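# Tuck chair under desk and park cart in bay

## Task

Roll the office chair fully beneath the desk so that it finishes upright and level with every wheel on the floor; bring the utility cart into the yellow-taped bay so all four of its wheels sit inside the tape lines rather than on them; keep the desk close to its original spot, with its load still on top and nothing overhanging its edges; the robot must not topple or be left leaning, which counts as failure; at the end, release whatever it holds and back away from everything.

## Robot and tools

ROBOT. TidyBot++: a 0.54 m long, 0.50 m wide, 0.38 m tall base on four powered casters, carrying a single seven-joint arm with a two-finger gripper. The shoulder sits 0.12 m ahead of the base centre, 0.68 m up. Segments: upper arm 0.42 m, forearm 0.31 m, hand 0.31 m. It starts folded, hand pointing down, reaching about 0.08 m past the base front. Cameras: base_camera (fixed on the base front, 644x364 px, looking ahead and down) and wrist_camera (on the hand, fisheye, 644x476 px, looking where the hand points).

FRAMES. Base frame: origin on the floor below the base centre, x forward, y left, z up, in metres. Odometry frame: where the base frame was at scene start. base_odometry gives x, y (m) and heading (rad, left positive, -3.142 to 3.142) from wheel turns only, so wheel slip reads as travel and drift of a few cm builds up. base_tilt is in degrees, forward and right positive, with about 1 degree of bias.

move. One action per call; its motions start together. Arguments:
- base: an object of relative offsets, measured from the base's pose when the command begins (or its last reported pose). translate_m: metres, forward positive, -2 to 2. strafe_m: metres, left positive, -2 to 2. rotate_rad: radians, counter-clockwise from above positive, -6.3 to 6.3. translate and strafe together drive a straight line to that point. A base motion is cut off after 14 s.
- joints: an object of absolute targets by name, radians: joint_1_rad (unbounded; positive turns the arm clockwise seen from above, opposite to heading), joint_2_rad (shoulder, -2.249 to 2.249, 0 upright, positive leans forward), joint_3_rad (unbounded), joint_4_rad (elbow, -2.579 to 2.579, 0 straight), joint_5_rad (unbounded), joint_6_rad (wrist, -2.099 to 2.099), joint_7_rad (unbounded; at 1.57 with the hand down the fingers open left/right). Unbounded joints go the short way, so send steps under half a turn. gripper_pos: 0 fully open to 1 fully closed; pad gap is roughly 85 x (1 - gripper_pos) mm.
- target: one list of seven numbers [x, y, z, qw, qx, qy, qz], an absolute pose of the hand point (midway between the finger pads) in the base frame, metres plus unit quaternion. The hand's z axis runs along the fingers, its y axis is the closing direction. With target, joints may hold only gripper_pos.
- speeds: caps for this action only: translate_m and strafe_m 0.05 to 0.5 m/s (give one value for a combined drive), rotate_rad 0.1 to 1.57 rad/s.
- cameras: list of "base_camera", "wrist_camera" or "all"; omitted means all, [] means none.
- blocking: true (default) returns when everything is at rest; false returns in about 0.5 s while motion continues, and a later move overrides only what it names.
Unknown keys make a call invalid; out-of-range values get it refused.

wait(seconds 0 to 10, cameras): lets time pass and reports state. stop(cameras): brakes all running motions. zoom_image(camera, region [x0, y0, x1, y1] in pixels from the top-left, at most 504x504): closer look at the latest image. read_manual(section): licence texts only. finished_scene(scene): ends the scene; the goal must hold with the robot gone.

RESULTS. "move" reads done or the worst status. base_status, joint_status, hand_status: moving, done, off_target (rested away from target, may still push), contact_stop or time_out (uncommanded stops; the part holds where it ended), not_followed (a self-collision check withheld arm targets; see "joint command not followed" or "pose unreachable" with a cause), torque_fault, limit_stop_at_motor_heat. hand_status is done within 10 mm and 2 degrees; most target moves land within about 3 cm. hand_pose is the measured hand pose, hand_target where the joint targets would place it. joint_positions, motor_effort (percent of max, peak in brackets), on_its_own (things the robot did unasked), pictures (image order), earlier move, ARM HIT, MOTOR HOT, OVER-TEMPERATURE FAULT. A base "done" only means the wheels turned enough; a blocked base can report done while far short. If a call is refused or hit by an uncommanded stop or torque fault, the later move, wait and finished_scene calls in that reply are skipped.

CORRECTING. To fix hand position, shift the last target by (wanted minus measured). For joints, resend last command plus (wanted minus read). To hold still after a target, resend hand_target, not hand_pose. Loads make the arm sag; never command a loaded joint to its current reading.

AVOID. Tipping: do not drive or turn while the arm is caught on something above about 0.6 m, and do not reach far out or swing a stretched arm sideways over nearby furniture; backing off or retracting the arm rights a lean. The arm does not avoid obstacles and keeps pressing; no check keeps it off the base. Hard hits can trip a torque fault (arm frozen 10 s). Avoid long stretched-out holds and unreachable poses, which heat motors. Also avoid drops, releasing moving objects, slams, shoving hard with the base, and heavy gripper loads or squeezing parts that rest on something. Expect brief tugs on held parts or bumps to loose items.

Each tool is called after "Request:" by a JSON object that holds its "api" and its "payload", one argument or row to a line.

## Session

Request:
{"api": "move", "payload": {

}}

Scene clock: 0.00 s.
base_odometry: x=+0.000 y=+0.000 heading=+0.000
base_tilt: forward=+0.5 right=+0.6
base_status: not commanded
joint_positions: joint_1_rad=-0.026 joint_2_rad=-0.393 joint_3_rad=+3.131 joint_4_rad=-2.510 joint_5_rad=-0.049 joint_6_rad=-0.907 joint_7_rad=+1.532 gripper_pos=+0.000
joint_status: not commanded
motor_effort: joint_1_rad=+0 joint_2_rad=+0 joint_3_rad=+1 joint_4_rad=+14 joint_5_rad=-1 joint_6_rad=+1 joint_7_rad=+0
hand_pose: x=+0.2622 y=+0.0182 z=+0.5981 quat_wxyz=(-0.020, +0.998, -0.015, +0.058) (m; base frame)
hand_target: x=+0.2623 y=+0.0182 z=+0.5981 quat_wxyz=(-0.020, +0.998, -0.015, +0.058) (m; base frame)
hand_status: not commanded
pictures: base_camera, wrist_camera
camera_calibration:
wrist_camera: T_world_to_cam=[[-0.01462, -0.996585, -0.0812702, 0.0774861], [-0.993313, 0.0237852, -0.112979, 0.383014], [0.114526, 0.079075, -0.990268, 0.68891], [0, 0, 0, 1]] pos_world=[0.302687, 0.0136358, 0.731775]

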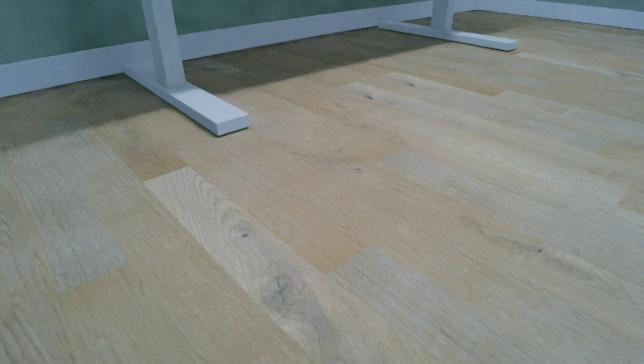

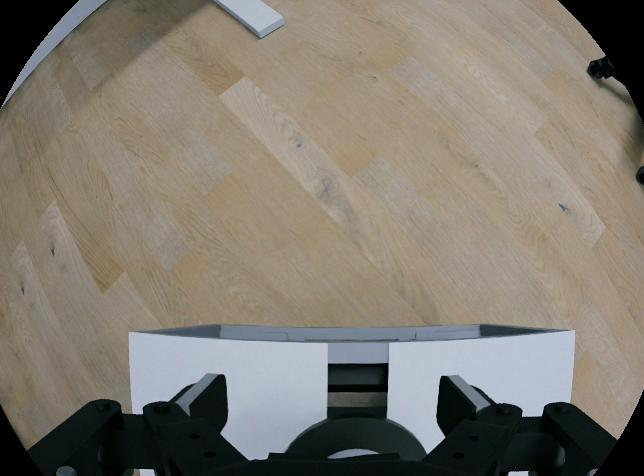

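Request:
{"api": "move", "payload": {
  "joints": {"joint_6_rad":0.0}
}}

Request:
{"api": "move", "payload": {
  "base": {"rotate_rad":-1.0}
}}

Request:
{"api": "move", "payload": {
  "base": {"rotate_rad":-1.2}
}}

Request:
{"api": "move", "payload": {
  "base": {"rotate_rad":-1.2}
}}

Request:
{"api": "move", "payload": {
  "base": {"rotate_rad":-1.2}
}}

Scene clock: 1.73 s.
move: done
base_odometry: x=+0.000 y=+0.000 heading=+0.000
base_tilt: forward=+0.5 right=+0.5
base_status: not commanded
joint_positions: joint_1_rad=-0.026 joint_2_rad=-0.393 joint_3_rad=+3.131 joint_4_rad=-2.510 joint_5_rad=-0.049 joint_6_rad=-0.031 joint_7_rad=+1.532 gripper_pos=+0.000
joint_status: all done
motor_effort: joint_1_rad=+1(1) joint_2_rad=-4(4) joint_3_rad=+1(1) joint_4_rad=+18(18) joint_5_rad=-1(1) joint_6_rad=+7(7) joint_7_rad=-1(1)
hand_pose: x=+0.4870 y=+0.0153 z=+0.7373 quat_wxyz=(-0.028, +0.879, -0.021, +0.476) (m; base frame)
hand_target: x=+0.4920 y=+0.0151 z=+0.7454 quat_wxyz=(-0.029, +0.871, -0.021, +0.489) (m; base frame)
hand_status: not commanded
pictures: base_camera, wrist_camera
camera_calibration:
wrist_camera: T_world_to_cam=[[0.0280378, -0.995989, -0.0849735, 0.0712021], [-0.548036, 0.0557763, -0.834593, 0.936775], [0.835984, 0.0699687, -0.544274, 0.121227], [0, 0, 0, 1]] pos_world=[0.410047, 0.0101846, 0.853857]

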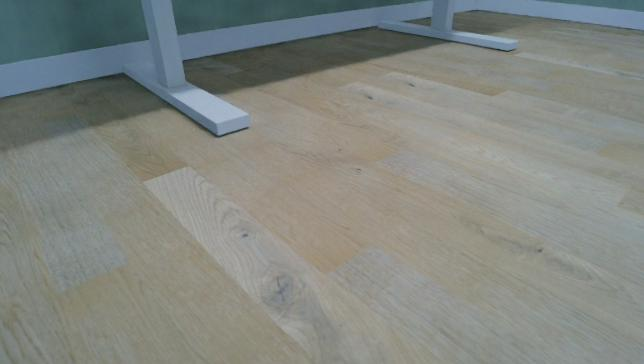

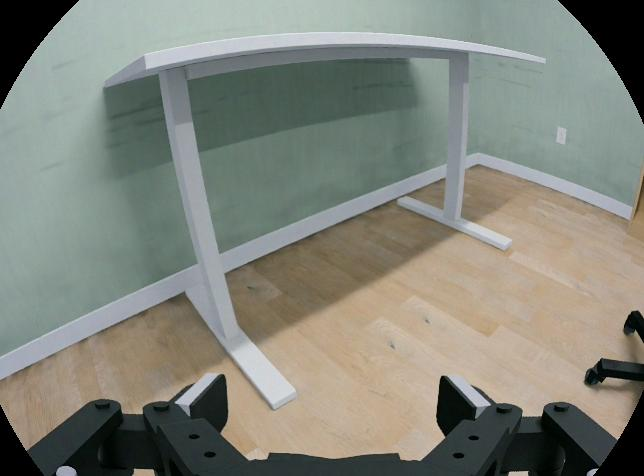

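Scene clock: 3.60 s.
move: done
base_odometry: x=+0.000 y=+0.000 heading=-0.999
base_tilt: forward=+0.5 right=+0.4
base_status: done
joint_positions: joint_1_rad=-0.026 joint_2_rad=-0.393 joint_3_rad=+3.131 joint_4_rad=-2.510 joint_5_rad=-0.049 joint_6_rad=-0.031 joint_7_rad=+1.532 gripper_pos=+0.000
joint_status: not commanded
motor_effort: joint_1_rad=+0(2) joint_2_rad=-4(5) joint_3_rad=+1(2) joint_4_rad=+18(18) joint_5_rad=-1(1) joint_6_rad=+7(7) joint_7_rad=+0(1)
hand_pose: x=+0.4870 y=+0.0153 z=+0.7375 quat_wxyz=(-0.028, +0.879, -0.021, +0.476) (m; base frame)
hand_target: x=+0.4920 y=+0.0151 z=+0.7454 quat_wxyz=(-0.029, +0.871, -0.021, +0.489) (m; base frame)
hand_status: not commanded
pictures: base_camera, wrist_camera
camera_calibration:
wrist_camera: T_world_to_cam=[[0.0279526, -0.995988, -0.0850099, 0.0712327], [-0.547624, 0.0558877, -0.834856, 0.936923], [0.836257, 0.0698898, -0.543865, 0.120794], [0, 0, 0, 1]] pos_world=[0.410076, 0.0101422, 0.853947]

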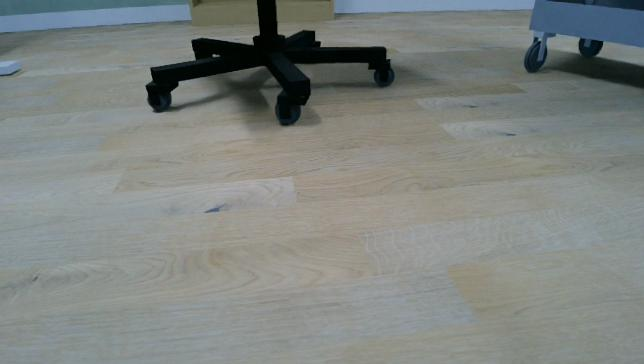

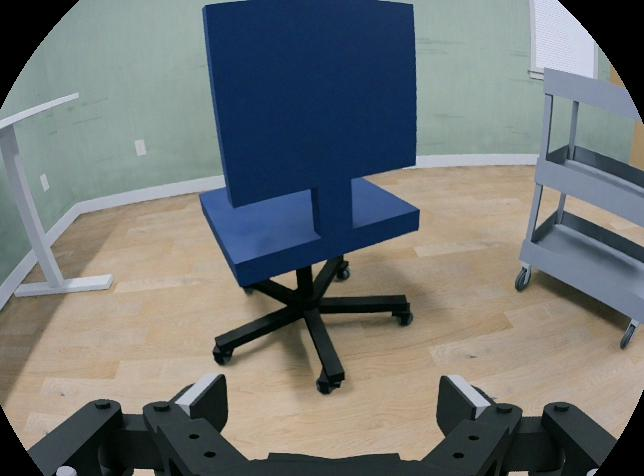

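Scene clock: 5.63 s.
move: done
base_odometry: x=+0.000 y=+0.000 heading=-2.199
base_tilt: forward=+0.5 right=+0.6
base_status: done
joint_positions: joint_1_rad=-0.026 joint_2_rad=-0.393 joint_3_rad=+3.131 joint_4_rad=-2.510 joint_5_rad=-0.049 joint_6_rad=-0.030 joint_7_rad=+1.532 gripper_pos=+0.000
joint_status: not commanded
motor_effort: joint_1_rad=+0(2) joint_2_rad=-4(5) joint_3_rad=+1(2) joint_4_rad=+18(18) joint_5_rad=-1(1) joint_6_rad=+7(7) joint_7_rad=+0(1)
hand_pose: x=+0.4871 y=+0.0153 z=+0.7376 quat_wxyz=(-0.028, +0.879, -0.021, +0.476) (m; base frame)
hand_target: x=+0.4920 y=+0.0151 z=+0.7454 quat_wxyz=(-0.029, +0.871, -0.021, +0.489) (m; base frame)
hand_status: not commanded
pictures: base_camera, wrist_camera
camera_calibration:
wrist_camera: T_world_to_cam=[[0.0278887, -0.995987, -0.0850372, 0.0712557], [-0.547315, 0.0559713, -0.835053, 0.937034], [0.836462, 0.0698306, -0.543558, 0.120469], [0, 0, 0, 1]] pos_world=[0.410097, 0.0101103, 0.854014]

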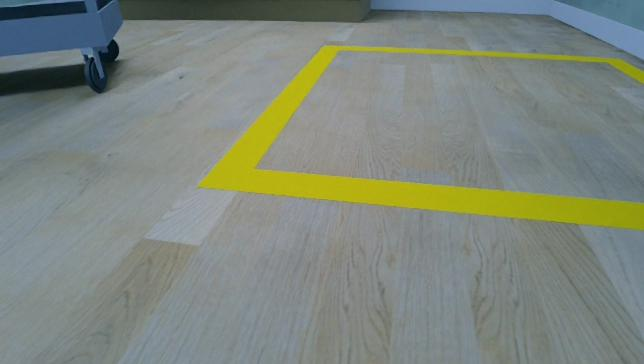

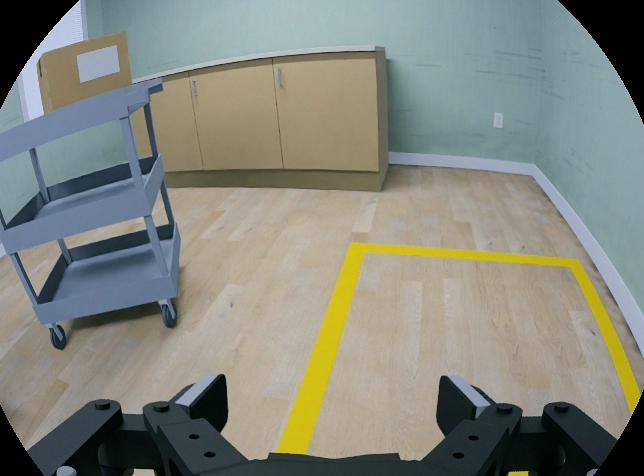

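Scene clock: 7.67 s.
move: done
base_odometry: x=+0.000 y=+0.000 heading=+2.885
base_tilt: forward=+0.5 right=+0.6
base_status: done
joint_positions: joint_1_rad=-0.026 joint_2_rad=-0.393 joint_3_rad=+3.131 joint_4_rad=-2.510 joint_5_rad=-0.049 joint_6_rad=-0.030 joint_7_rad=+1.532 gripper_pos=+0.000
joint_status: not commanded
motor_effort: joint_1_rad=+1(2) joint_2_rad=-4(5) joint_3_rad=+1(2) joint_4_rad=+18(18) joint_5_rad=-1(1) joint_6_rad=+7(7) joint_7_rad=+0(1)
hand_pose: x=+0.4871 y=+0.0152 z=+0.7376 quat_wxyz=(-0.028, +0.879, -0.021, +0.476) (m; base frame)
hand_target: x=+0.4920 y=+0.0151 z=+0.7454 quat_wxyz=(-0.029, +0.871, -0.021, +0.489) (m; base frame)
hand_status: not commanded
pictures: base_camera, wrist_camera
camera_calibration:
wrist_camera: T_world_to_cam=[[0.0277891, -0.995987, -0.0850788, 0.0712944], [-0.547157, 0.0560737, -0.83515, 0.937088], [0.836569, 0.0697595, -0.543403, 0.120305], [0, 0, 0, 1]] pos_world=[0.410109, 0.0100699, 0.854049]

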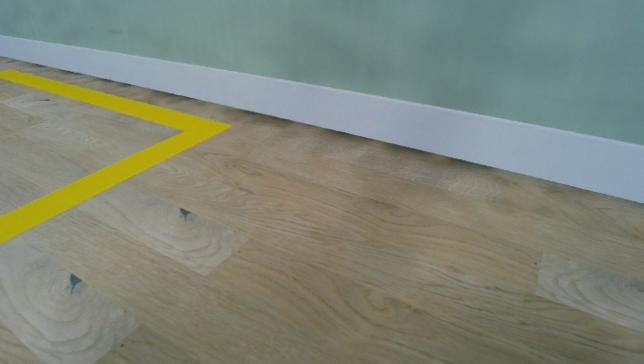

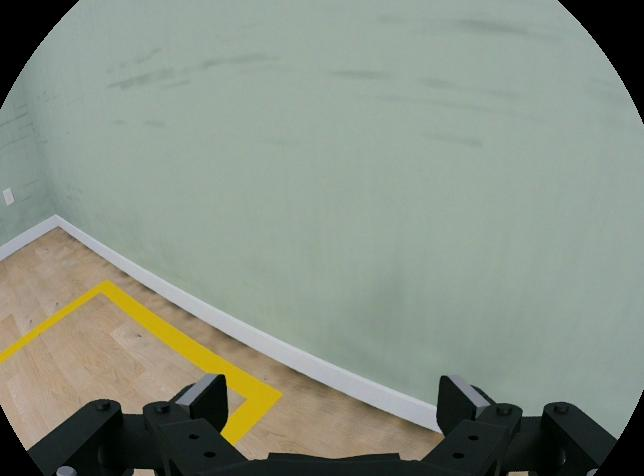

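Scene clock: 9.70 s.
move: done
base_odometry: x=+0.000 y=+0.000 heading=+1.686
base_tilt: forward=+0.5 right=+0.6
base_status: done
joint_positions: joint_1_rad=-0.026 joint_2_rad=-0.393 joint_3_rad=+3.131 joint_4_rad=-2.510 joint_5_rad=-0.049 joint_6_rad=-0.030 joint_7_rad=+1.532 gripper_pos=+0.000
joint_status: not commanded
motor_effort: joint_1_rad=+1(2) joint_2_rad=-4(5) joint_3_rad=+1(2) joint_4_rad=+18(18) joint_5_rad=-1(1) joint_6_rad=+7(8) joint_7_rad=+0(1)
hand_pose: x=+0.4872 y=+0.0152 z=+0.7377 quat_wxyz=(-0.028, +0.879, -0.021, +0.476) (m; base frame)
hand_target: x=+0.4920 y=+0.0151 z=+0.7454 quat_wxyz=(-0.029, +0.871, -0.021, +0.489) (m; base frame)
hand_status: not commanded
pictures: base_camera, wrist_camera
camera_calibration:
wrist_camera: T_world_to_cam=[[0.0277165, -0.995986, -0.0851093, 0.0713222], [-0.547, 0.0561518, -0.835247, 0.937143], [0.836674, 0.0697049, -0.543248, 0.120142], [0, 0, 0, 1]] pos_world=[0.410121, 0.0100392, 0.854083]

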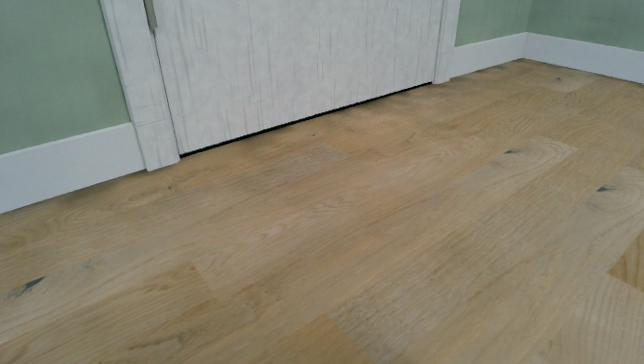

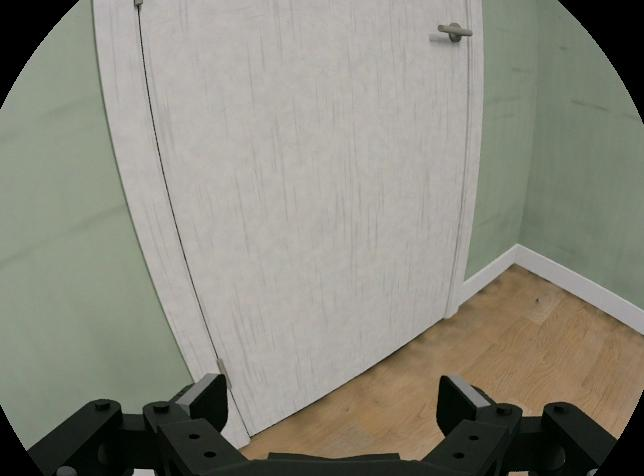

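Request:
{"api": "move", "payload": {
  "joints": {"joint_6_rad":0.6},
  "base": {"rotate_rad":-1.686},
  "cameras": ["wrist_camera"]
}}

Request:
{"api": "move", "payload": {
  "base": {"rotate_rad":-0.9}
}}

Request:
{"api": "move", "payload": {
  "base": {"rotate_rad":-0.7}
}}

Scene clock: 12.67 s.
move: done
base_odometry: x=+0.000 y=+0.000 heading=+0.000
base_tilt: forward=+0.5 right=+0.5
base_status: done
joint_positions: joint_1_rad=-0.026 joint_2_rad=-0.393 joint_3_rad=+3.132 joint_4_rad=-2.511 joint_5_rad=-0.049 joint_6_rad=+0.569 joint_7_rad=+1.532 gripper_pos=+0.000
joint_status: all done
motor_effort: joint_1_rad=+1(2) joint_2_rad=-5(6) joint_3_rad=+1(2) joint_4_rad=+18(20) joint_5_rad=-1(1) joint_6_rad=+8(10) joint_7_rad=+0(1)
hand_pose: x=+0.5374 y=+0.0090 z=+0.9137 quat_wxyz=(-0.031, +0.699, -0.023, +0.714) (m; base frame)
hand_target: x=+0.5370 y=+0.0088 z=+0.9236 quat_wxyz=(-0.031, +0.688, -0.023, +0.725) (m; base frame)
hand_status: not commanded
pictures: wrist_camera
camera_calibration:
wrist_camera: T_world_to_cam=[[0.0512127, -0.996432, -0.0670933, 0.049631], [0.0191999, 0.0681513, -0.99749, 0.955898], [0.998503, 0.0497959, 0.0226216, -0.429631], [0, 0, 0, 1]] pos_world=[0.408093, 0.00570205, 0.966548]

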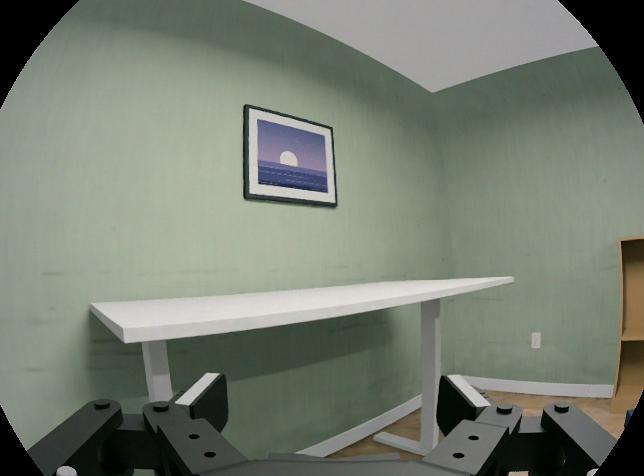

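Scene clock: 14.47 s.
move: done
base_odometry: x=+0.000 y=+0.000 heading=-0.899
base_tilt: forward=+0.5 right=+0.6
base_status: done
joint_positions: joint_1_rad=-0.026 joint_2_rad=-0.393 joint_3_rad=+3.132 joint_4_rad=-2.511 joint_5_rad=-0.049 joint_6_rad=+0.570 joint_7_rad=+1.532 gripper_pos=+0.000
joint_status: not commanded
motor_effort: joint_1_rad=+2(2) joint_2_rad=-5(6) joint_3_rad=+1(3) joint_4_rad=+19(19) joint_5_rad=-1(1) joint_6_rad=+8(9) joint_7_rad=+0(1)
hand_pose: x=+0.5374 y=+0.0088 z=+0.9138 quat_wxyz=(-0.031, +0.699, -0.024, +0.714) (m; base frame)
hand_target: x=+0.5370 y=+0.0088 z=+0.9236 quat_wxyz=(-0.031, +0.688, -0.023, +0.725) (m; base frame)
hand_status: not commanded
pictures: base_camera, wrist_camera
camera_calibration:
wrist_camera: T_world_to_cam=[[0.0509996, -0.996437, -0.067178, 0.0497127], [0.019334, 0.068238, -0.997482, 0.955864], [0.998512, 0.0495724, 0.0227453, -0.429746], [0, 0, 0, 1]] pos_world=[0.40809, 0.0056128, 0.966571]

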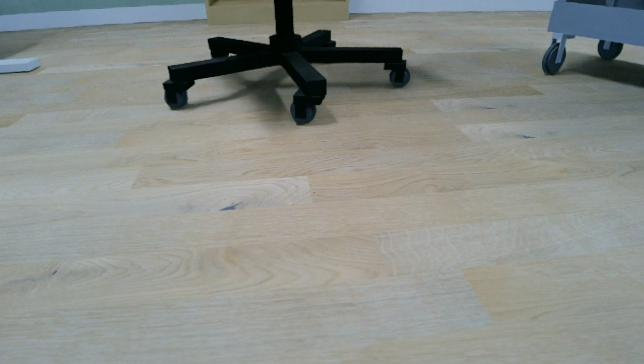

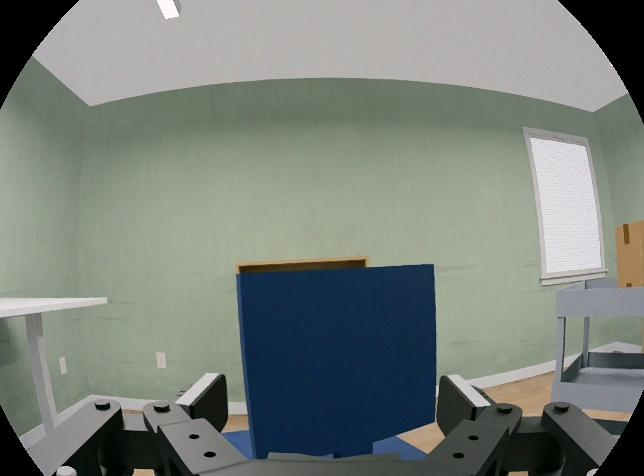

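Scene clock: 16.13 s.
move: done
base_odometry: x=+0.000 y=+0.000 heading=-1.598
base_tilt: forward=+0.5 right=+0.6
base_status: done
joint_positions: joint_1_rad=-0.026 joint_2_rad=-0.393 joint_3_rad=+3.132 joint_4_rad=-2.511 joint_5_rad=-0.049 joint_6_rad=+0.570 joint_7_rad=+1.532 gripper_pos=+0.000
joint_status: not commanded
motor_effort: joint_1_rad=+1(2) joint_2_rad=-5(6) joint_3_rad=+1(3) joint_4_rad=+19(19) joint_5_rad=-1(1) joint_6_rad=+8(9) joint_7_rad=+0(1)
hand_pose: x=+0.5374 y=+0.0087 z=+0.9138 quat_wxyz=(-0.031, +0.699, -0.024, +0.714) (m; base frame)
hand_target: x=+0.5370 y=+0.0088 z=+0.9236 quat_wxyz=(-0.031, +0.688, -0.023, +0.725) (m; base frame)
hand_status: not commanded
pictures: base_camera, wrist_camera
camera_calibration:
wrist_camera: T_world_to_cam=[[0.0507848, -0.996442, -0.0672653, 0.049797], [0.0194073, 0.0683241, -0.997474, 0.955844], [0.998521, 0.0493511, 0.0228081, -0.429806], [0, 0, 0, 1]] pos_world=[0.408091, 0.005524, 0.966583]

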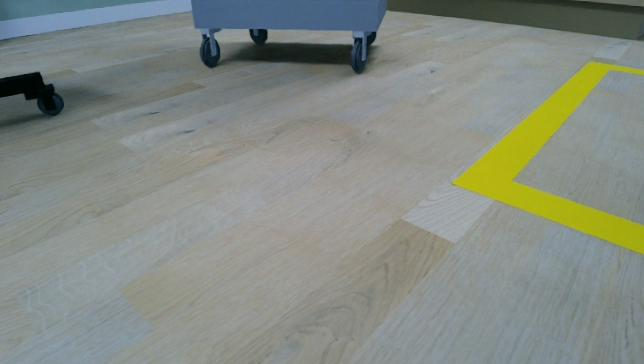

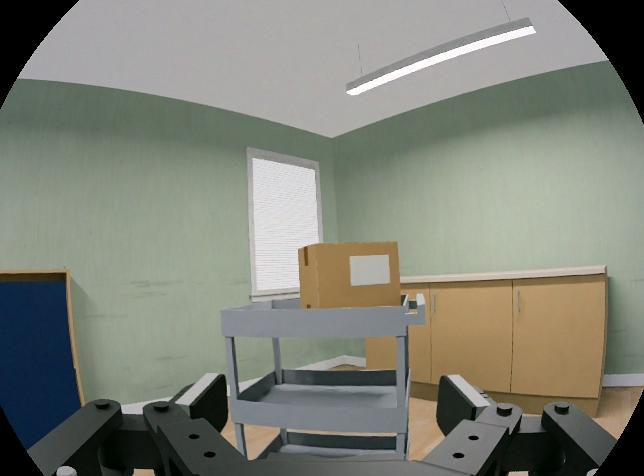

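Request:
{"api": "move", "payload": {
  "base": {"translate_m":0.55},
  "joints": {"joint_6_rad":-0.1}
}}

Request:
{"api": "move", "payload": {
  "target": [0.5,0,0.92,0,0.707,0.707,0]
}}

Scene clock: 20.40 s.
move: done
base_odometry: x=-0.015 y=-0.550 heading=-1.600
base_tilt: forward=+0.6 right=+0.6
base_status: done
joint_positions: joint_1_rad=-0.026 joint_2_rad=-0.393 joint_3_rad=+3.132 joint_4_rad=-2.514 joint_5_rad=-0.049 joint_6_rad=-0.061 joint_7_rad=+1.532 gripper_pos=+0.000
joint_status: all done
motor_effort: joint_1_rad=+1(2) joint_2_rad=-4(6) joint_3_rad=+1(2) joint_4_rad=+18(20) joint_5_rad=-1(1) joint_6_rad=+7(10) joint_7_rad=+0(1)
hand_pose: x=+0.4803 y=+0.0152 z=+0.7274 quat_wxyz=(-0.028, +0.887, -0.022, +0.461) (m; base frame)
hand_target: x=+0.4745 y=+0.0159 z=+0.7196 quat_wxyz=(-0.028, +0.895, -0.021, +0.445) (m; base frame)
hand_status: not commanded
pictures: base_camera, wrist_camera
camera_calibration:
wrist_camera: T_world_to_cam=[[0.0253403, -0.99599, -0.0858029, 0.0722776], [-0.576268, 0.0555811, -0.815369, 0.924414], [0.816868, 0.0701071, -0.572548, 0.151134], [0, 0, 0, 1]] pos_world=[0.407422, 0.0100122, 0.846471]

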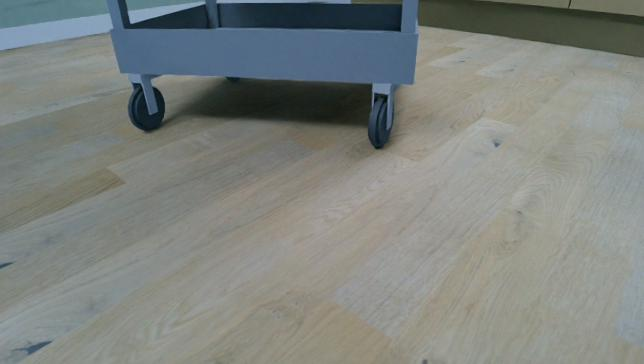

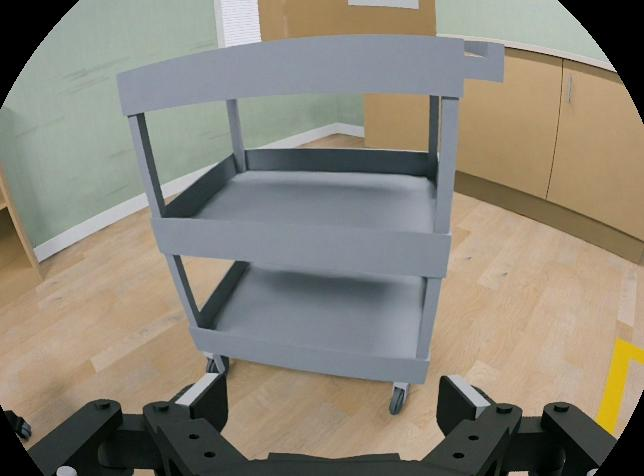

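Scene clock: 23.70 s.
move: off_target
base_odometry: x=-0.015 y=-0.550 heading=-1.600
base_tilt: forward=+0.6 right=+0.6
base_status: not commanded
joint_positions: joint_1_rad=+0.090 joint_2_rad=+0.236 joint_3_rad=+2.978 joint_4_rad=-0.882 joint_5_rad=-0.008 joint_6_rad=-1.994 joint_7_rad=+3.038 gripper_pos=+0.000
joint_status: not commanded
motor_effort: joint_1_rad=+1(1) joint_2_rad=-24(24) joint_3_rad=+0(1) joint_4_rad=+14(19) joint_5_rad=-2(2) joint_6_rad=+0(8) joint_7_rad=-1(1)
hand_pose: x=+0.5064 y=+0.0214 z=+0.9189 quat_wxyz=(-0.007, +0.718, +0.696, +0.027) (m; base frame)
hand_target: x=+0.5000 y=+0.0000 z=+0.9200 quat_wxyz=(+0.000, +0.707, +0.707, +0.000) (m; base frame)
hand_status: off_target (0.022 m and 3.7 deg from the pose sent, 0.194 m and 104.6 deg at the start)
pictures: base_camera, wrist_camera
camera_calibration:
wrist_camera: T_world_to_cam=[[0.99969, -0.0220791, -0.0115184, -0.488254], [-0.0225872, -0.998685, -0.0460171, 0.130521], [-0.0104873, 0.046263, -0.998874, 1.05025], [0, 0, 0, 1]] pos_world=[0.502065, 0.0709816, 1.04945]

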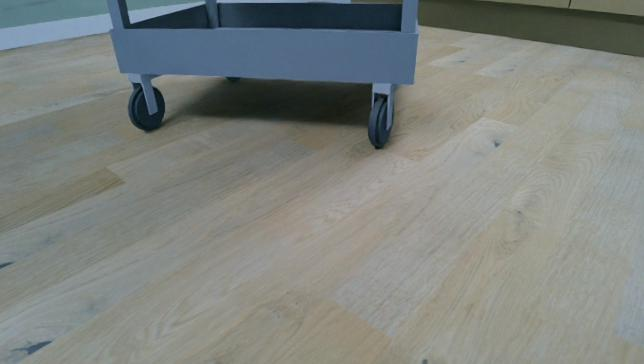

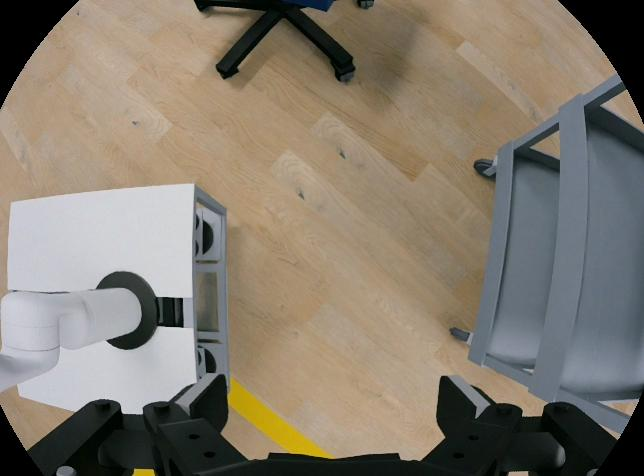

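Request:
{"api": "move", "payload": {
  "base": {"translate_m":0.3,"strafe_m":0.26},
  "joints": {"joint_7_rad":2.84}
}}

Scene clock: 25.90 s.
move: done
base_odometry: x=+0.236 y=-0.857 heading=-1.600
base_tilt: forward=+0.5 right=+0.6
base_status: done
joint_positions: joint_1_rad=+0.098 joint_2_rad=+0.253 joint_3_rad=+2.972 joint_4_rad=-0.880 joint_5_rad=-0.004 joint_6_rad=-2.000 joint_7_rad=+2.856 gripper_pos=+0.000
joint_status: all done
motor_effort: joint_1_rad=+0(3) joint_2_rad=-25(28) joint_3_rad=+0(1) joint_4_rad=+14(15) joint_5_rad=-1(2) joint_6_rad=+0(1) joint_7_rad=+0(2)
hand_pose: x=+0.5086 y=+0.0188 z=+0.9130 quat_wxyz=(-0.015, +0.779, +0.626, +0.018) (m; base frame)
hand_target: x=+0.5000 y=+0.0000 z=+0.9200 quat_wxyz=(+0.000, +0.794, +0.608, +0.000) (m; base frame)
hand_status: not commanded
pictures: base_camera, wrist_camera
camera_calibration:
wrist_camera: T_world_to_cam=[[0.977847, -0.205272, -0.0409592, -0.4491], [-0.207048, -0.977285, -0.0452131, 0.220365], [-0.0307478, 0.0526921, -0.998137, 1.05405], [0, 0, 0, 1]] pos_world=[0.517187, 0.0676321, 1.04365]

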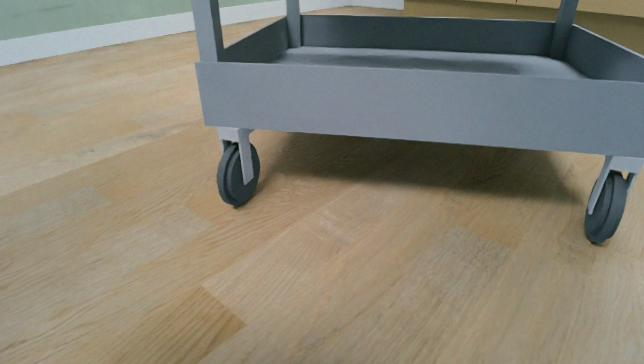

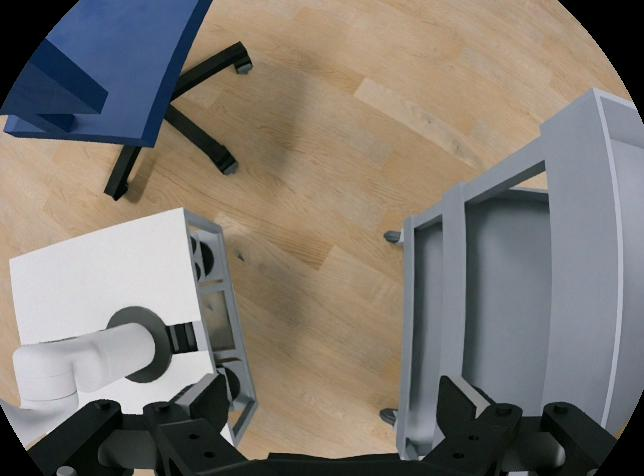

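Request:
{"api": "move", "payload": {
  "base": {"translate_m":0.24},
  "speeds": {"translate_m":0.2}
}}

Scene clock: 28.03 s.
move: done
base_odometry: x=+0.229 y=-1.097 heading=-1.600
base_tilt: forward=+0.6 right=+0.5
base_status: done
joint_positions: joint_1_rad=+0.098 joint_2_rad=+0.252 joint_3_rad=+2.972 joint_4_rad=-0.879 joint_5_rad=-0.003 joint_6_rad=-2.001 joint_7_rad=+2.856 gripper_pos=+0.000
joint_status: not commanded
motor_effort: joint_1_rad=+1(1) joint_2_rad=-24(28) joint_3_rad=+0(1) joint_4_rad=+14(15) joint_5_rad=-1(2) joint_6_rad=+0(1) joint_7_rad=+0(1)
hand_pose: x=+0.5080 y=+0.0187 z=+0.9134 quat_wxyz=(-0.015, +0.779, +0.626, +0.018) (m; base frame)
hand_target: x=+0.5000 y=+0.0000 z=+0.9200 quat_wxyz=(+0.000, +0.794, +0.608, +0.000) (m; base frame)
hand_status: not commanded
pictures: base_camera, wrist_camera
camera_calibration:
wrist_camera: T_world_to_cam=[[0.977814, -0.205436, -0.0409492, -0.448593], [-0.2072, -0.97727, -0.0448607, 0.21992], [-0.0308024, 0.0523501, -0.998154, 1.05451], [0, 0, 0, 1]] pos_world=[0.516689, 0.0675606, 1.04406]

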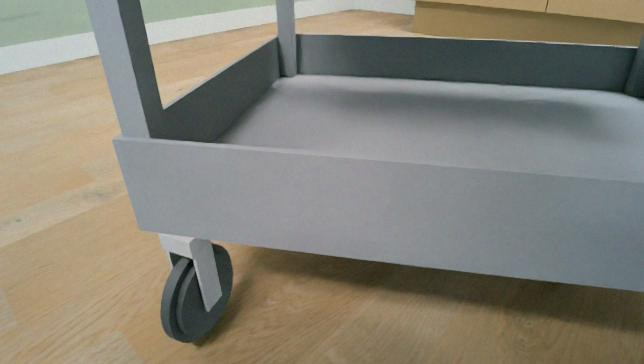

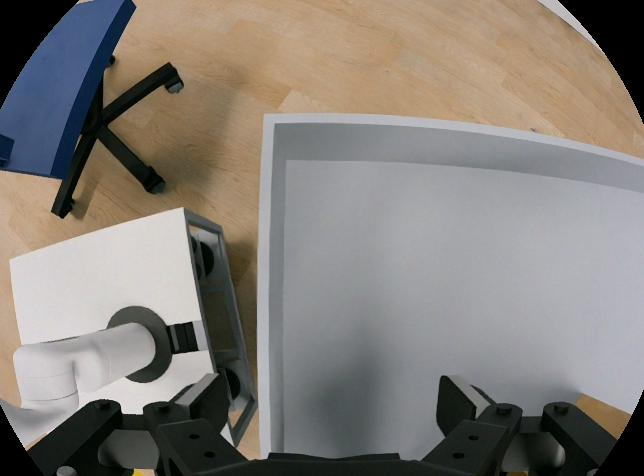

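Request:
{"api": "move", "payload": {
  "base": {"translate_m":-0.03},
  "cameras": []
}}

Request:
{"api": "move", "payload": {
  "target": [0.492,0,0.835,0,0.794,0.608,0]
}}

Scene clock: 29.23 s.
move: done
base_odometry: x=+0.230 y=-1.067 heading=-1.600
base_tilt: forward=+0.4 right=+0.5
base_status: done
joint_positions: joint_1_rad=+0.098 joint_2_rad=+0.244 joint_3_rad=+2.972 joint_4_rad=-0.878 joint_5_rad=-0.003 joint_6_rad=-2.004 joint_7_rad=+2.856 gripper_pos=+0.000
joint_status: not commanded
motor_effort: joint_1_rad=+1(2) joint_2_rad=-24(28) joint_3_rad=+0(1) joint_4_rad=+14(15) joint_5_rad=-1(2) joint_6_rad=+0(1) joint_7_rad=+0(1)
hand_pose: x=+0.5057 y=+0.0188 z=+0.9168 quat_wxyz=(-0.013, +0.779, +0.626, +0.020) (m; base frame)
hand_target: x=+0.5000 y=+0.0000 z=+0.9200 quat_wxyz=(+0.000, +0.794, +0.608, +0.000) (m; base frame)
hand_status: not commanded
pictures: none
No camera images: "cameras" was empty.

Scene clock: 30.80 s.
move: off_target
base_odometry: x=+0.230 y=-1.067 heading=-1.600
base_tilt: forward=+0.5 right=+0.6
base_status: not commanded
joint_positions: joint_1_rad=+0.098 joint_2_rad=+0.167 joint_3_rad=+3.034 joint_4_rad=-1.248 joint_5_rad=-0.003 joint_6_rad=-1.768 joint_7_rad=+2.856 gripper_pos=+0.000
joint_status: not commanded
motor_effort: joint_1_rad=+1(1) joint_2_rad=-23(24) joint_3_rad=+0(1) joint_4_rad=+15(16) joint_5_rad=-1(2) joint_6_rad=+0(1) joint_7_rad=+0(1)
hand_pose: x=+0.4852 y=+0.0028 z=+0.8350 quat_wxyz=(-0.021, +0.797, +0.603, -0.010) (m; base frame)
hand_target: x=+0.4920 y=+0.0000 z=+0.8350 quat_wxyz=(+0.000, +0.794, +0.608, +0.000) (m; base frame)
hand_status: off_target (0.007 m and 2.7 deg from the pose sent, 0.085 m and 3.8 deg at the start)
pictures: base_camera, wrist_camera
camera_calibration:
wrist_camera: T_world_to_cam=[[0.961087, -0.262855, -0.0849592, -0.387703], [-0.264406, -0.964383, -0.00734511, 0.19251], [-0.0800026, 0.029523, -0.996357, 0.998766], [0, 0, 0, 1]] pos_world=[0.503421, 0.0542568, 0.963603]

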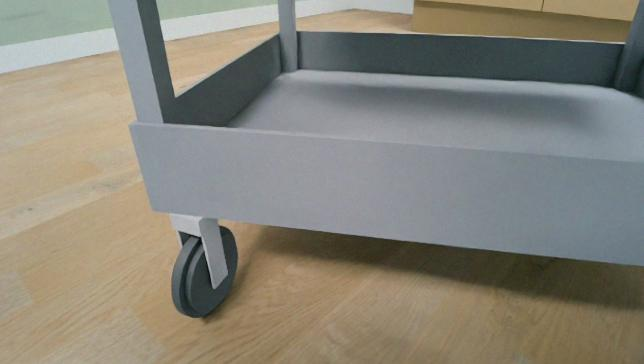

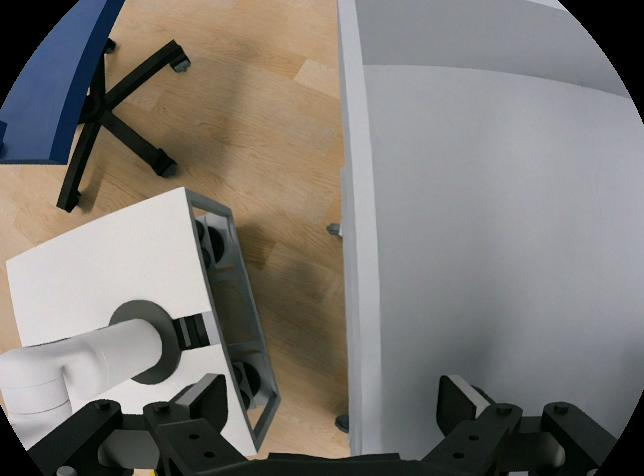

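Request:
{"api": "move", "payload": {
  "target": [0.51,0,0.822,0,0.779,0.627,0],
  "cameras": ["wrist_camera"]
}}

Request:
{"api": "move", "payload": {
  "joints": {"gripper_pos":0.85},
  "cameras": ["wrist_camera"]
}}

Scene clock: 31.70 s.
move: off_target
base_odometry: x=+0.230 y=-1.067 heading=-1.600
base_tilt: forward=+0.6 right=+0.4
base_status: not commanded
joint_positions: joint_1_rad=+0.098 joint_2_rad=+0.191 joint_3_rad=+3.023 joint_4_rad=-1.248 joint_5_rad=-0.003 joint_6_rad=-1.731 joint_7_rad=+2.864 gripper_pos=+0.000
joint_status: not commanded
motor_effort: joint_1_rad=+0(1) joint_2_rad=-24(25) joint_3_rad=+0(1) joint_4_rad=+15(16) joint_5_rad=-1(2) joint_6_rad=+0(1) joint_7_rad=+0(1)
hand_pose: x=+0.4999 y=+0.0062 z=+0.8256 quat_wxyz=(-0.019, +0.792, +0.610, -0.004) (m; base frame)
hand_target: x=+0.5100 y=+0.0000 z=+0.8220 quat_wxyz=(+0.000, +0.779, +0.627, +0.000) (m; base frame)
hand_status: off_target (0.012 m and 3.3 deg from the pose sent, 0.028 m and 4.3 deg at the start)
pictures: wrist_camera
camera_calibration:
wrist_camera: T_world_to_cam=[[0.966393, -0.24606, -0.0744218, -0.413216], [-0.247826, -0.968682, -0.0153761, 0.198024], [-0.0683077, 0.033303, -0.997108, 0.985227], [0, 0, 0, 1]] pos_world=[0.515703, 0.0573355, 0.954671]

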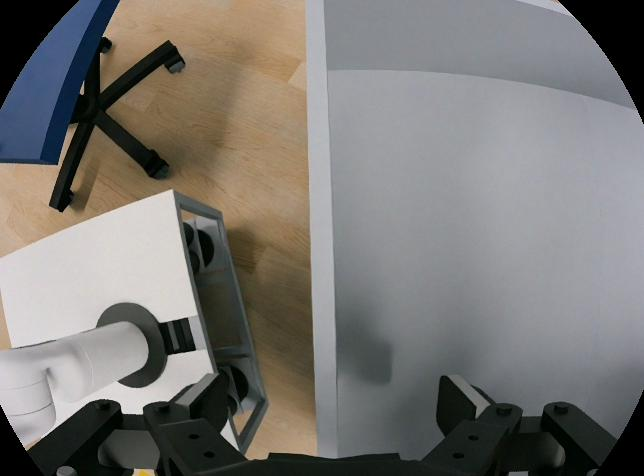

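Scene clock: 32.73 s.
move: done
base_odometry: x=+0.230 y=-1.067 heading=-1.600
base_tilt: forward=+0.5 right=+0.6
base_status: not commanded
joint_positions: joint_1_rad=+0.098 joint_2_rad=+0.191 joint_3_rad=+3.023 joint_4_rad=-1.248 joint_5_rad=-0.003 joint_6_rad=-1.731 joint_7_rad=+2.864 gripper_pos=+0.850
joint_status: all done
motor_effort: joint_1_rad=+1(1) joint_2_rad=-24(24) joint_3_rad=+0(0) joint_4_rad=+15(16) joint_5_rad=-1(1) joint_6_rad=+0(1) joint_7_rad=+0(1)
hand_pose: x=+0.5000 y=+0.0062 z=+0.8256 quat_wxyz=(-0.019, +0.792, +0.610, -0.004) (m; base frame)
hand_target: x=+0.5100 y=+0.0000 z=+0.8220 quat_wxyz=(+0.000, +0.779, +0.627, +0.000) (m; base frame)
hand_status: not commanded
pictures: wrist_camera
camera_calibration:
wrist_camera: T_world_to_cam=[[0.966406, -0.246064, -0.0742462, -0.413422], [-0.247828, -0.968681, -0.0154247, 0.19808], [-0.0681255, 0.0333068, -0.997121, 0.985148], [0, 0, 0, 1]] pos_world=[0.515737, 0.0573361, 0.954672]

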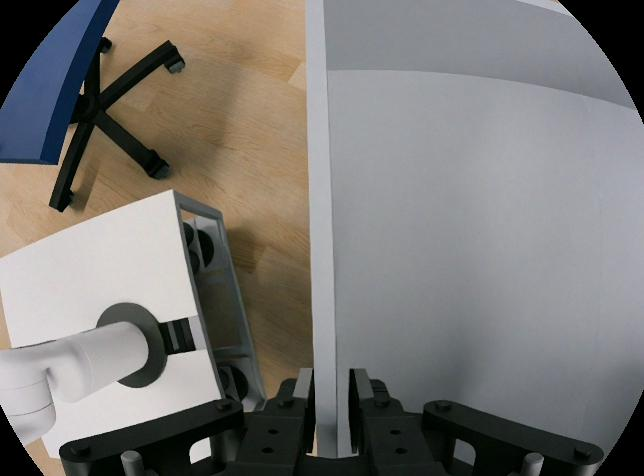

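Request:
{"api": "move", "payload": {
  "joints": {"gripper_pos":1},
  "cameras": []
}}

Request:
{"api": "move", "payload": {
  "base": {"translate_m":-0.39,"strafe_m":-0.4,"rotate_rad":-0.31},
  "speeds": {"translate_m":0.2,"rotate_rad":0.12}
}}

Scene clock: 33.77 s.
move: off_target
base_odometry: x=+0.230 y=-1.067 heading=-1.600
base_tilt: forward=+0.5 right=+0.6
base_status: not commanded
joint_positions: joint_1_rad=+0.098 joint_2_rad=+0.190 joint_3_rad=+3.020 joint_4_rad=-1.250 joint_5_rad=-0.003 joint_6_rad=-1.727 joint_7_rad=+2.875 gripper_pos=+0.948
joint_status: gripper_pos off_target (ended at +0.948, target +1.000)
motor_effort: joint_1_rad=+1(3) joint_2_rad=-23(25) joint_3_rad=+1(3) joint_4_rad=+16(18) joint_5_rad=-3(3) joint_6_rad=+0(6) joint_7_rad=-2(4)
hand_pose: x=+0.5006 y=+0.0074 z=+0.8257 quat_wxyz=(-0.018, +0.788, +0.616, -0.002) (m; base frame)
hand_target: x=+0.5100 y=+0.0000 z=+0.8220 quat_wxyz=(+0.000, +0.779, +0.627, +0.000) (m; base frame)
hand_status: not commanded
pictures: none
No camera images: "cameras" was empty.

Scene clock: 37.73 s.
move: done
base_odometry: x=-0.159 y=-0.666 heading=-1.911
base_tilt: forward=+0.5 right=+0.6
base_status: done
joint_positions: joint_1_rad=+0.118 joint_2_rad=+0.194 joint_3_rad=+3.033 joint_4_rad=-1.245 joint_5_rad=+0.009 joint_6_rad=-1.705 joint_7_rad=+2.937 gripper_pos=+0.948
joint_status: not commanded
motor_effort: joint_1_rad=+0(13) joint_2_rad=-24(27) joint_3_rad=+0(11) joint_4_rad=+15(17) joint_5_rad=+1(7) joint_6_rad=+3(8) joint_7_rad=+0(13)
hand_pose: x=+0.5092 y=-0.0091 z=+0.8254 quat_wxyz=(-0.005, +0.780, +0.626, +0.003) (m; base frame)
hand_target: x=+0.5100 y=+0.0000 z=+0.8220 quat_wxyz=(+0.000, +0.779, +0.627, +0.000) (m; base frame)
hand_status: not commanded
pictures: base_camera, wrist_camera
camera_calibration:
wrist_camera: T_world_to_cam=[[0.977307, -0.207124, -0.0443865, -0.455947], [-0.207711, -0.978149, -0.00900849, 0.159721], [-0.0415508, 0.0180236, -0.998974, 0.973923], [0, 0, 0, 1]] pos_world=[0.519243, 0.0442395, 0.954125]

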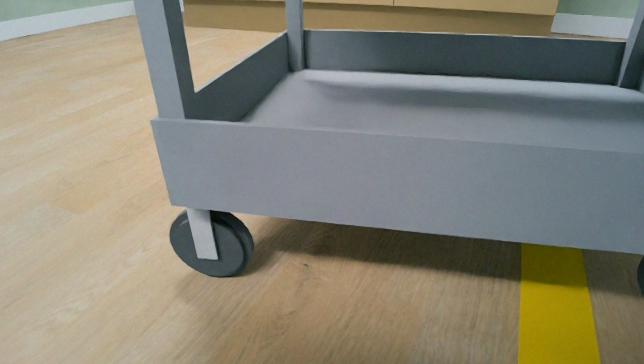

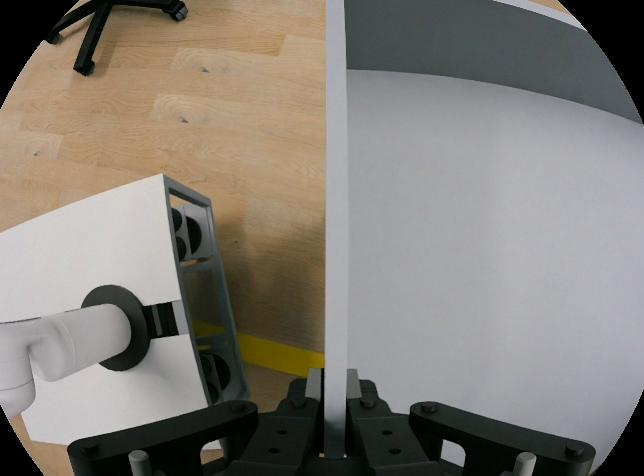

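Request:
{"api": "move", "payload": {
  "base": {"translate_m":-0.237,"strafe_m":-0.487,"rotate_rad":-0.31},
  "speeds": {"translate_m":0.2,"rotate_rad":0.12}
}}

Scene clock: 41.53 s.
move: done
base_odometry: x=-0.539 y=-0.280 heading=-2.222
base_tilt: forward=+0.6 right=+0.6
base_status: done
joint_positions: joint_1_rad=+0.107 joint_2_rad=+0.189 joint_3_rad=+3.032 joint_4_rad=-1.252 joint_5_rad=+0.010 joint_6_rad=-1.708 joint_7_rad=+2.916 gripper_pos=+0.948
joint_status: not commanded
motor_effort: joint_1_rad=-3(13) joint_2_rad=-21(26) joint_3_rad=-1(11) joint_4_rad=+14(17) joint_5_rad=+1(8) joint_6_rad=+2(6) joint_7_rad=+1(10)
hand_pose: x=+0.5061 y=-0.0044 z=+0.8253 quat_wxyz=(-0.006, +0.782, +0.623, +0.001) (m; base frame)
hand_target: x=+0.5100 y=+0.0000 z=+0.8220 quat_wxyz=(+0.000, +0.779, +0.627, +0.000) (m; base frame)
hand_status: not commanded
pictures: base_camera, wrist_camera
camera_calibration:
wrist_camera: T_world_to_cam=[[0.975278, -0.215694, -0.0480464, -0.44795], [-0.216276, -0.976306, -0.0071965, 0.166436], [-0.0453557, 0.0174099, -0.998819, 0.975482], [0, 0, 0, 1]] pos_world=[0.517116, 0.0488891, 0.954005]

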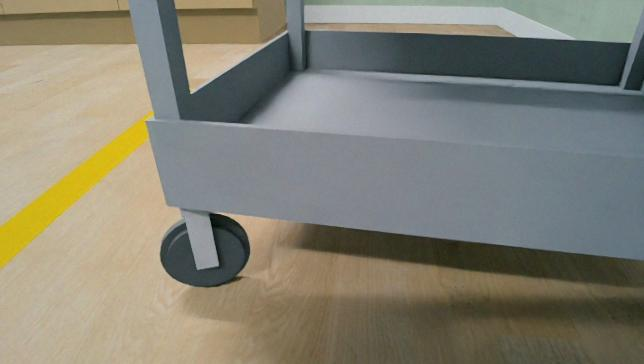

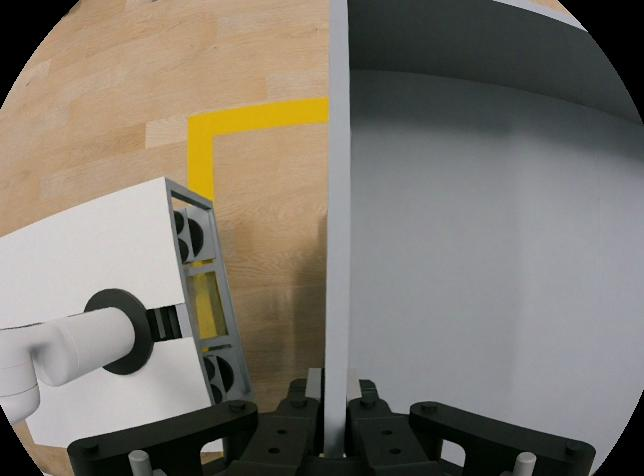

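Request:
{"api": "move", "payload": {
  "joints": {"gripper_pos":0.3},
  "cameras": []
}}

Request:
{"api": "move", "payload": {
  "target": [0.49,0,0.94,0,0.707,0.707,0],
  "cameras": []
}}

Request:
{"api": "move", "payload": {
  "base": {"translate_m":-0.4},
  "joints": {"gripper_pos":0}
}}

Scene clock: 42.60 s.
move: done
base_odometry: x=-0.539 y=-0.280 heading=-2.222
base_tilt: forward=+0.5 right=+0.6
base_status: not commanded
joint_positions: joint_1_rad=+0.107 joint_2_rad=+0.192 joint_3_rad=+3.030 joint_4_rad=-1.252 joint_5_rad=+0.010 joint_6_rad=-1.706 joint_7_rad=+2.916 gripper_pos=+0.300
joint_status: all done
motor_effort: joint_1_rad=+0(1) joint_2_rad=-23(24) joint_3_rad=+0(1) joint_4_rad=+16(17) joint_5_rad=-1(1) joint_6_rad=+0(3) joint_7_rad=-1(1)
hand_pose: x=+0.5069 y=-0.0038 z=+0.8240 quat_wxyz=(-0.007, +0.782, +0.623, +0.001) (m; base frame)
hand_target: x=+0.5100 y=+0.0000 z=+0.8220 quat_wxyz=(+0.000, +0.779, +0.627, +0.000) (m; base frame)
hand_status: not commanded
pictures: none
No camera images: "cameras" was empty.

Scene clock: 44.47 s.
move: off_target
base_odometry: x=-0.539 y=-0.280 heading=-2.222
base_tilt: forward=+0.5 right=+0.6
base_status: not commanded
joint_positions: joint_1_rad=+0.107 joint_2_rad=+0.240 joint_3_rad=+2.975 joint_4_rad=-0.805 joint_5_rad=+0.010 joint_6_rad=-2.064 joint_7_rad=+3.038 gripper_pos=+0.300
joint_status: not commanded
motor_effort: joint_1_rad=+1(1) joint_2_rad=-23(25) joint_3_rad=+0(0) joint_4_rad=+13(16) joint_5_rad=-1(1) joint_6_rad=+0(1) joint_7_rad=+0(1)
hand_pose: x=+0.4985 y=+0.0092 z=+0.9389 quat_wxyz=(+0.000, +0.726, +0.687, +0.024) (m; base frame)
hand_target: x=+0.4911 y=+0.0000 z=+0.9400 quat_wxyz=(+0.001, +0.707, +0.707, +0.001) (m; base frame)
hand_status: off_target (0.013 m and 4.2 deg from the pose sent, 0.117 m and 12.9 deg at the start; a joint's target at an end of its range on 42 of 42 steps)
pictures: none
No camera images: "cameras" was empty.

Scene clock: 46.60 s.
move: done
base_odometry: x=-0.296 y=+0.039 heading=-2.222
base_tilt: forward=+0.5 right=+0.6
base_status: done
joint_positions: joint_1_rad=+0.107 joint_2_rad=+0.246 joint_3_rad=+2.973 joint_4_rad=-0.801 joint_5_rad=+0.010 joint_6_rad=-2.073 joint_7_rad=+3.039 gripper_pos=+0.000
joint_status: all done
motor_effort: joint_1_rad=+0(2) joint_2_rad=-24(28) joint_3_rad=+0(1) joint_4_rad=+13(14) joint_5_rad=-1(2) joint_6_rad=+0(1) joint_7_rad=+0(1)
hand_pose: x=+0.4978 y=+0.0094 z=+0.9374 quat_wxyz=(-0.004, +0.725, +0.688, +0.020) (m; base frame)
hand_target: x=+0.4911 y=+0.0000 z=+0.9400 quat_wxyz=(+0.001, +0.707, +0.707, +0.001) (m; base frame)
hand_status: not commanded
pictures: base_camera, wrist_camera
camera_calibration:
wrist_camera: T_world_to_cam=[[0.998893, -0.0432103, -0.0185909, -0.472456], [-0.0437956, -0.998518, -0.0323189, 0.116911], [-0.0171668, 0.0330973, -0.999305, 1.07305], [0, 0, 0, 1]] pos_world=[0.495474, 0.0608071, 1.0673]

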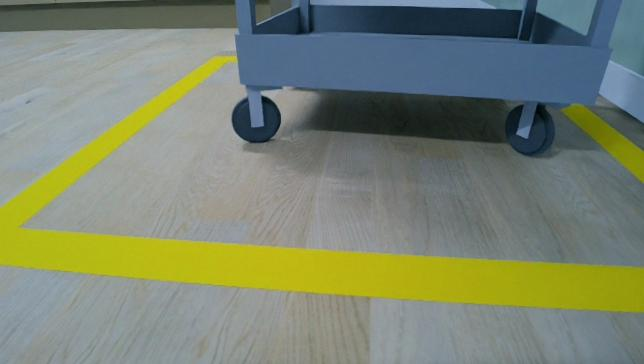

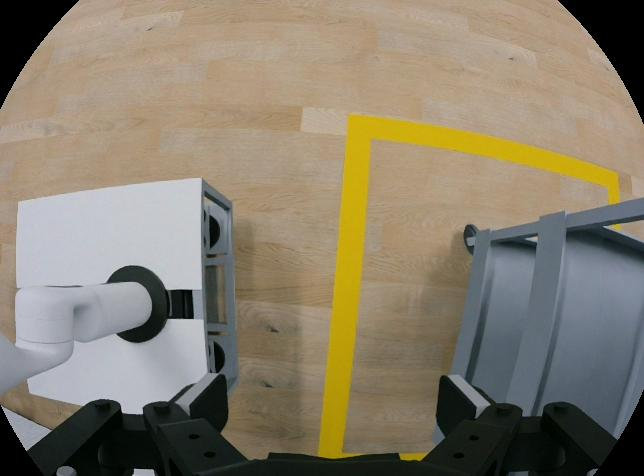

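Request:
{"api": "move", "payload": {
  "base": {"translate_m":1.23,"strafe_m":1.44,"rotate_rad":3.16},
  "joints": {"joint_1_rad":0.0,"joint_2_rad":0.0,"joint_3_rad":3.13,"joint_4_rad":-2.4,"joint_5_rad":0.0,"joint_6_rad":0.63,"joint_7_rad":1.57}
}}

Scene clock: 52.97 s.
move: done
base_odometry: x=+0.104 y=-1.812 heading=+0.939
base_tilt: forward=+0.5 right=+0.5
base_status: done
joint_positions: joint_1_rad=+0.017 joint_2_rad=+0.007 joint_3_rad=+3.119 joint_4_rad=-2.386 joint_5_rad=+0.011 joint_6_rad=+0.599 joint_7_rad=+1.635 gripper_pos=+0.000
joint_status: all done
motor_effort: joint_1_rad=+0(5) joint_2_rad=-17(30) joint_3_rad=+0(4) joint_4_rad=+15(19) joint_5_rad=-1(3) joint_6_rad=+8(9) joint_7_rad=+0(2)
hand_pose: x=+0.6393 y=+0.0063 z=+0.8036 quat_wxyz=(+0.019, +0.781, +0.033, +0.624) (m; base frame)
hand_target: x=+0.6363 y=+0.0074 z=+0.8092 quat_wxyz=(-0.004, +0.774, +0.004, +0.633) (m; base frame)
hand_status: not commanded
pictures: base_camera, wrist_camera
camera_calibration:
wrist_camera: T_world_to_cam=[[0.0691674, -0.995223, 0.0688936, -0.0863803], [-0.220882, -0.0826229, -0.971795, 0.978051], [0.972845, 0.0519992, -0.225541, -0.312942], [0, 0, 0, 1]] pos_world=[0.526452, 0.0111145, 0.885834]

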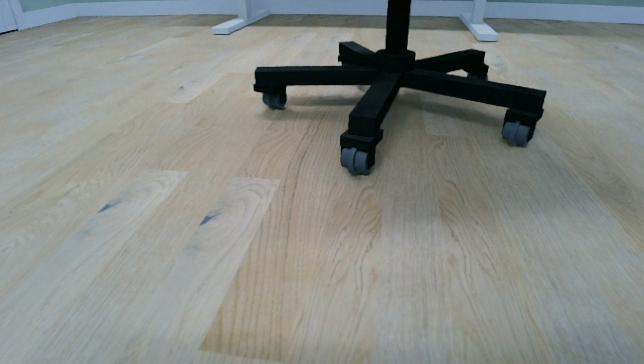

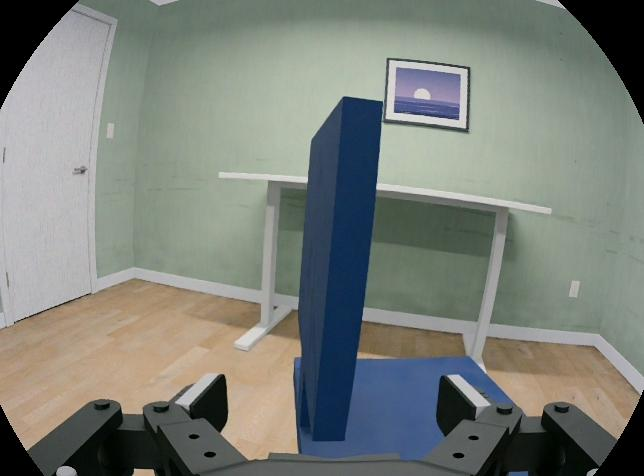

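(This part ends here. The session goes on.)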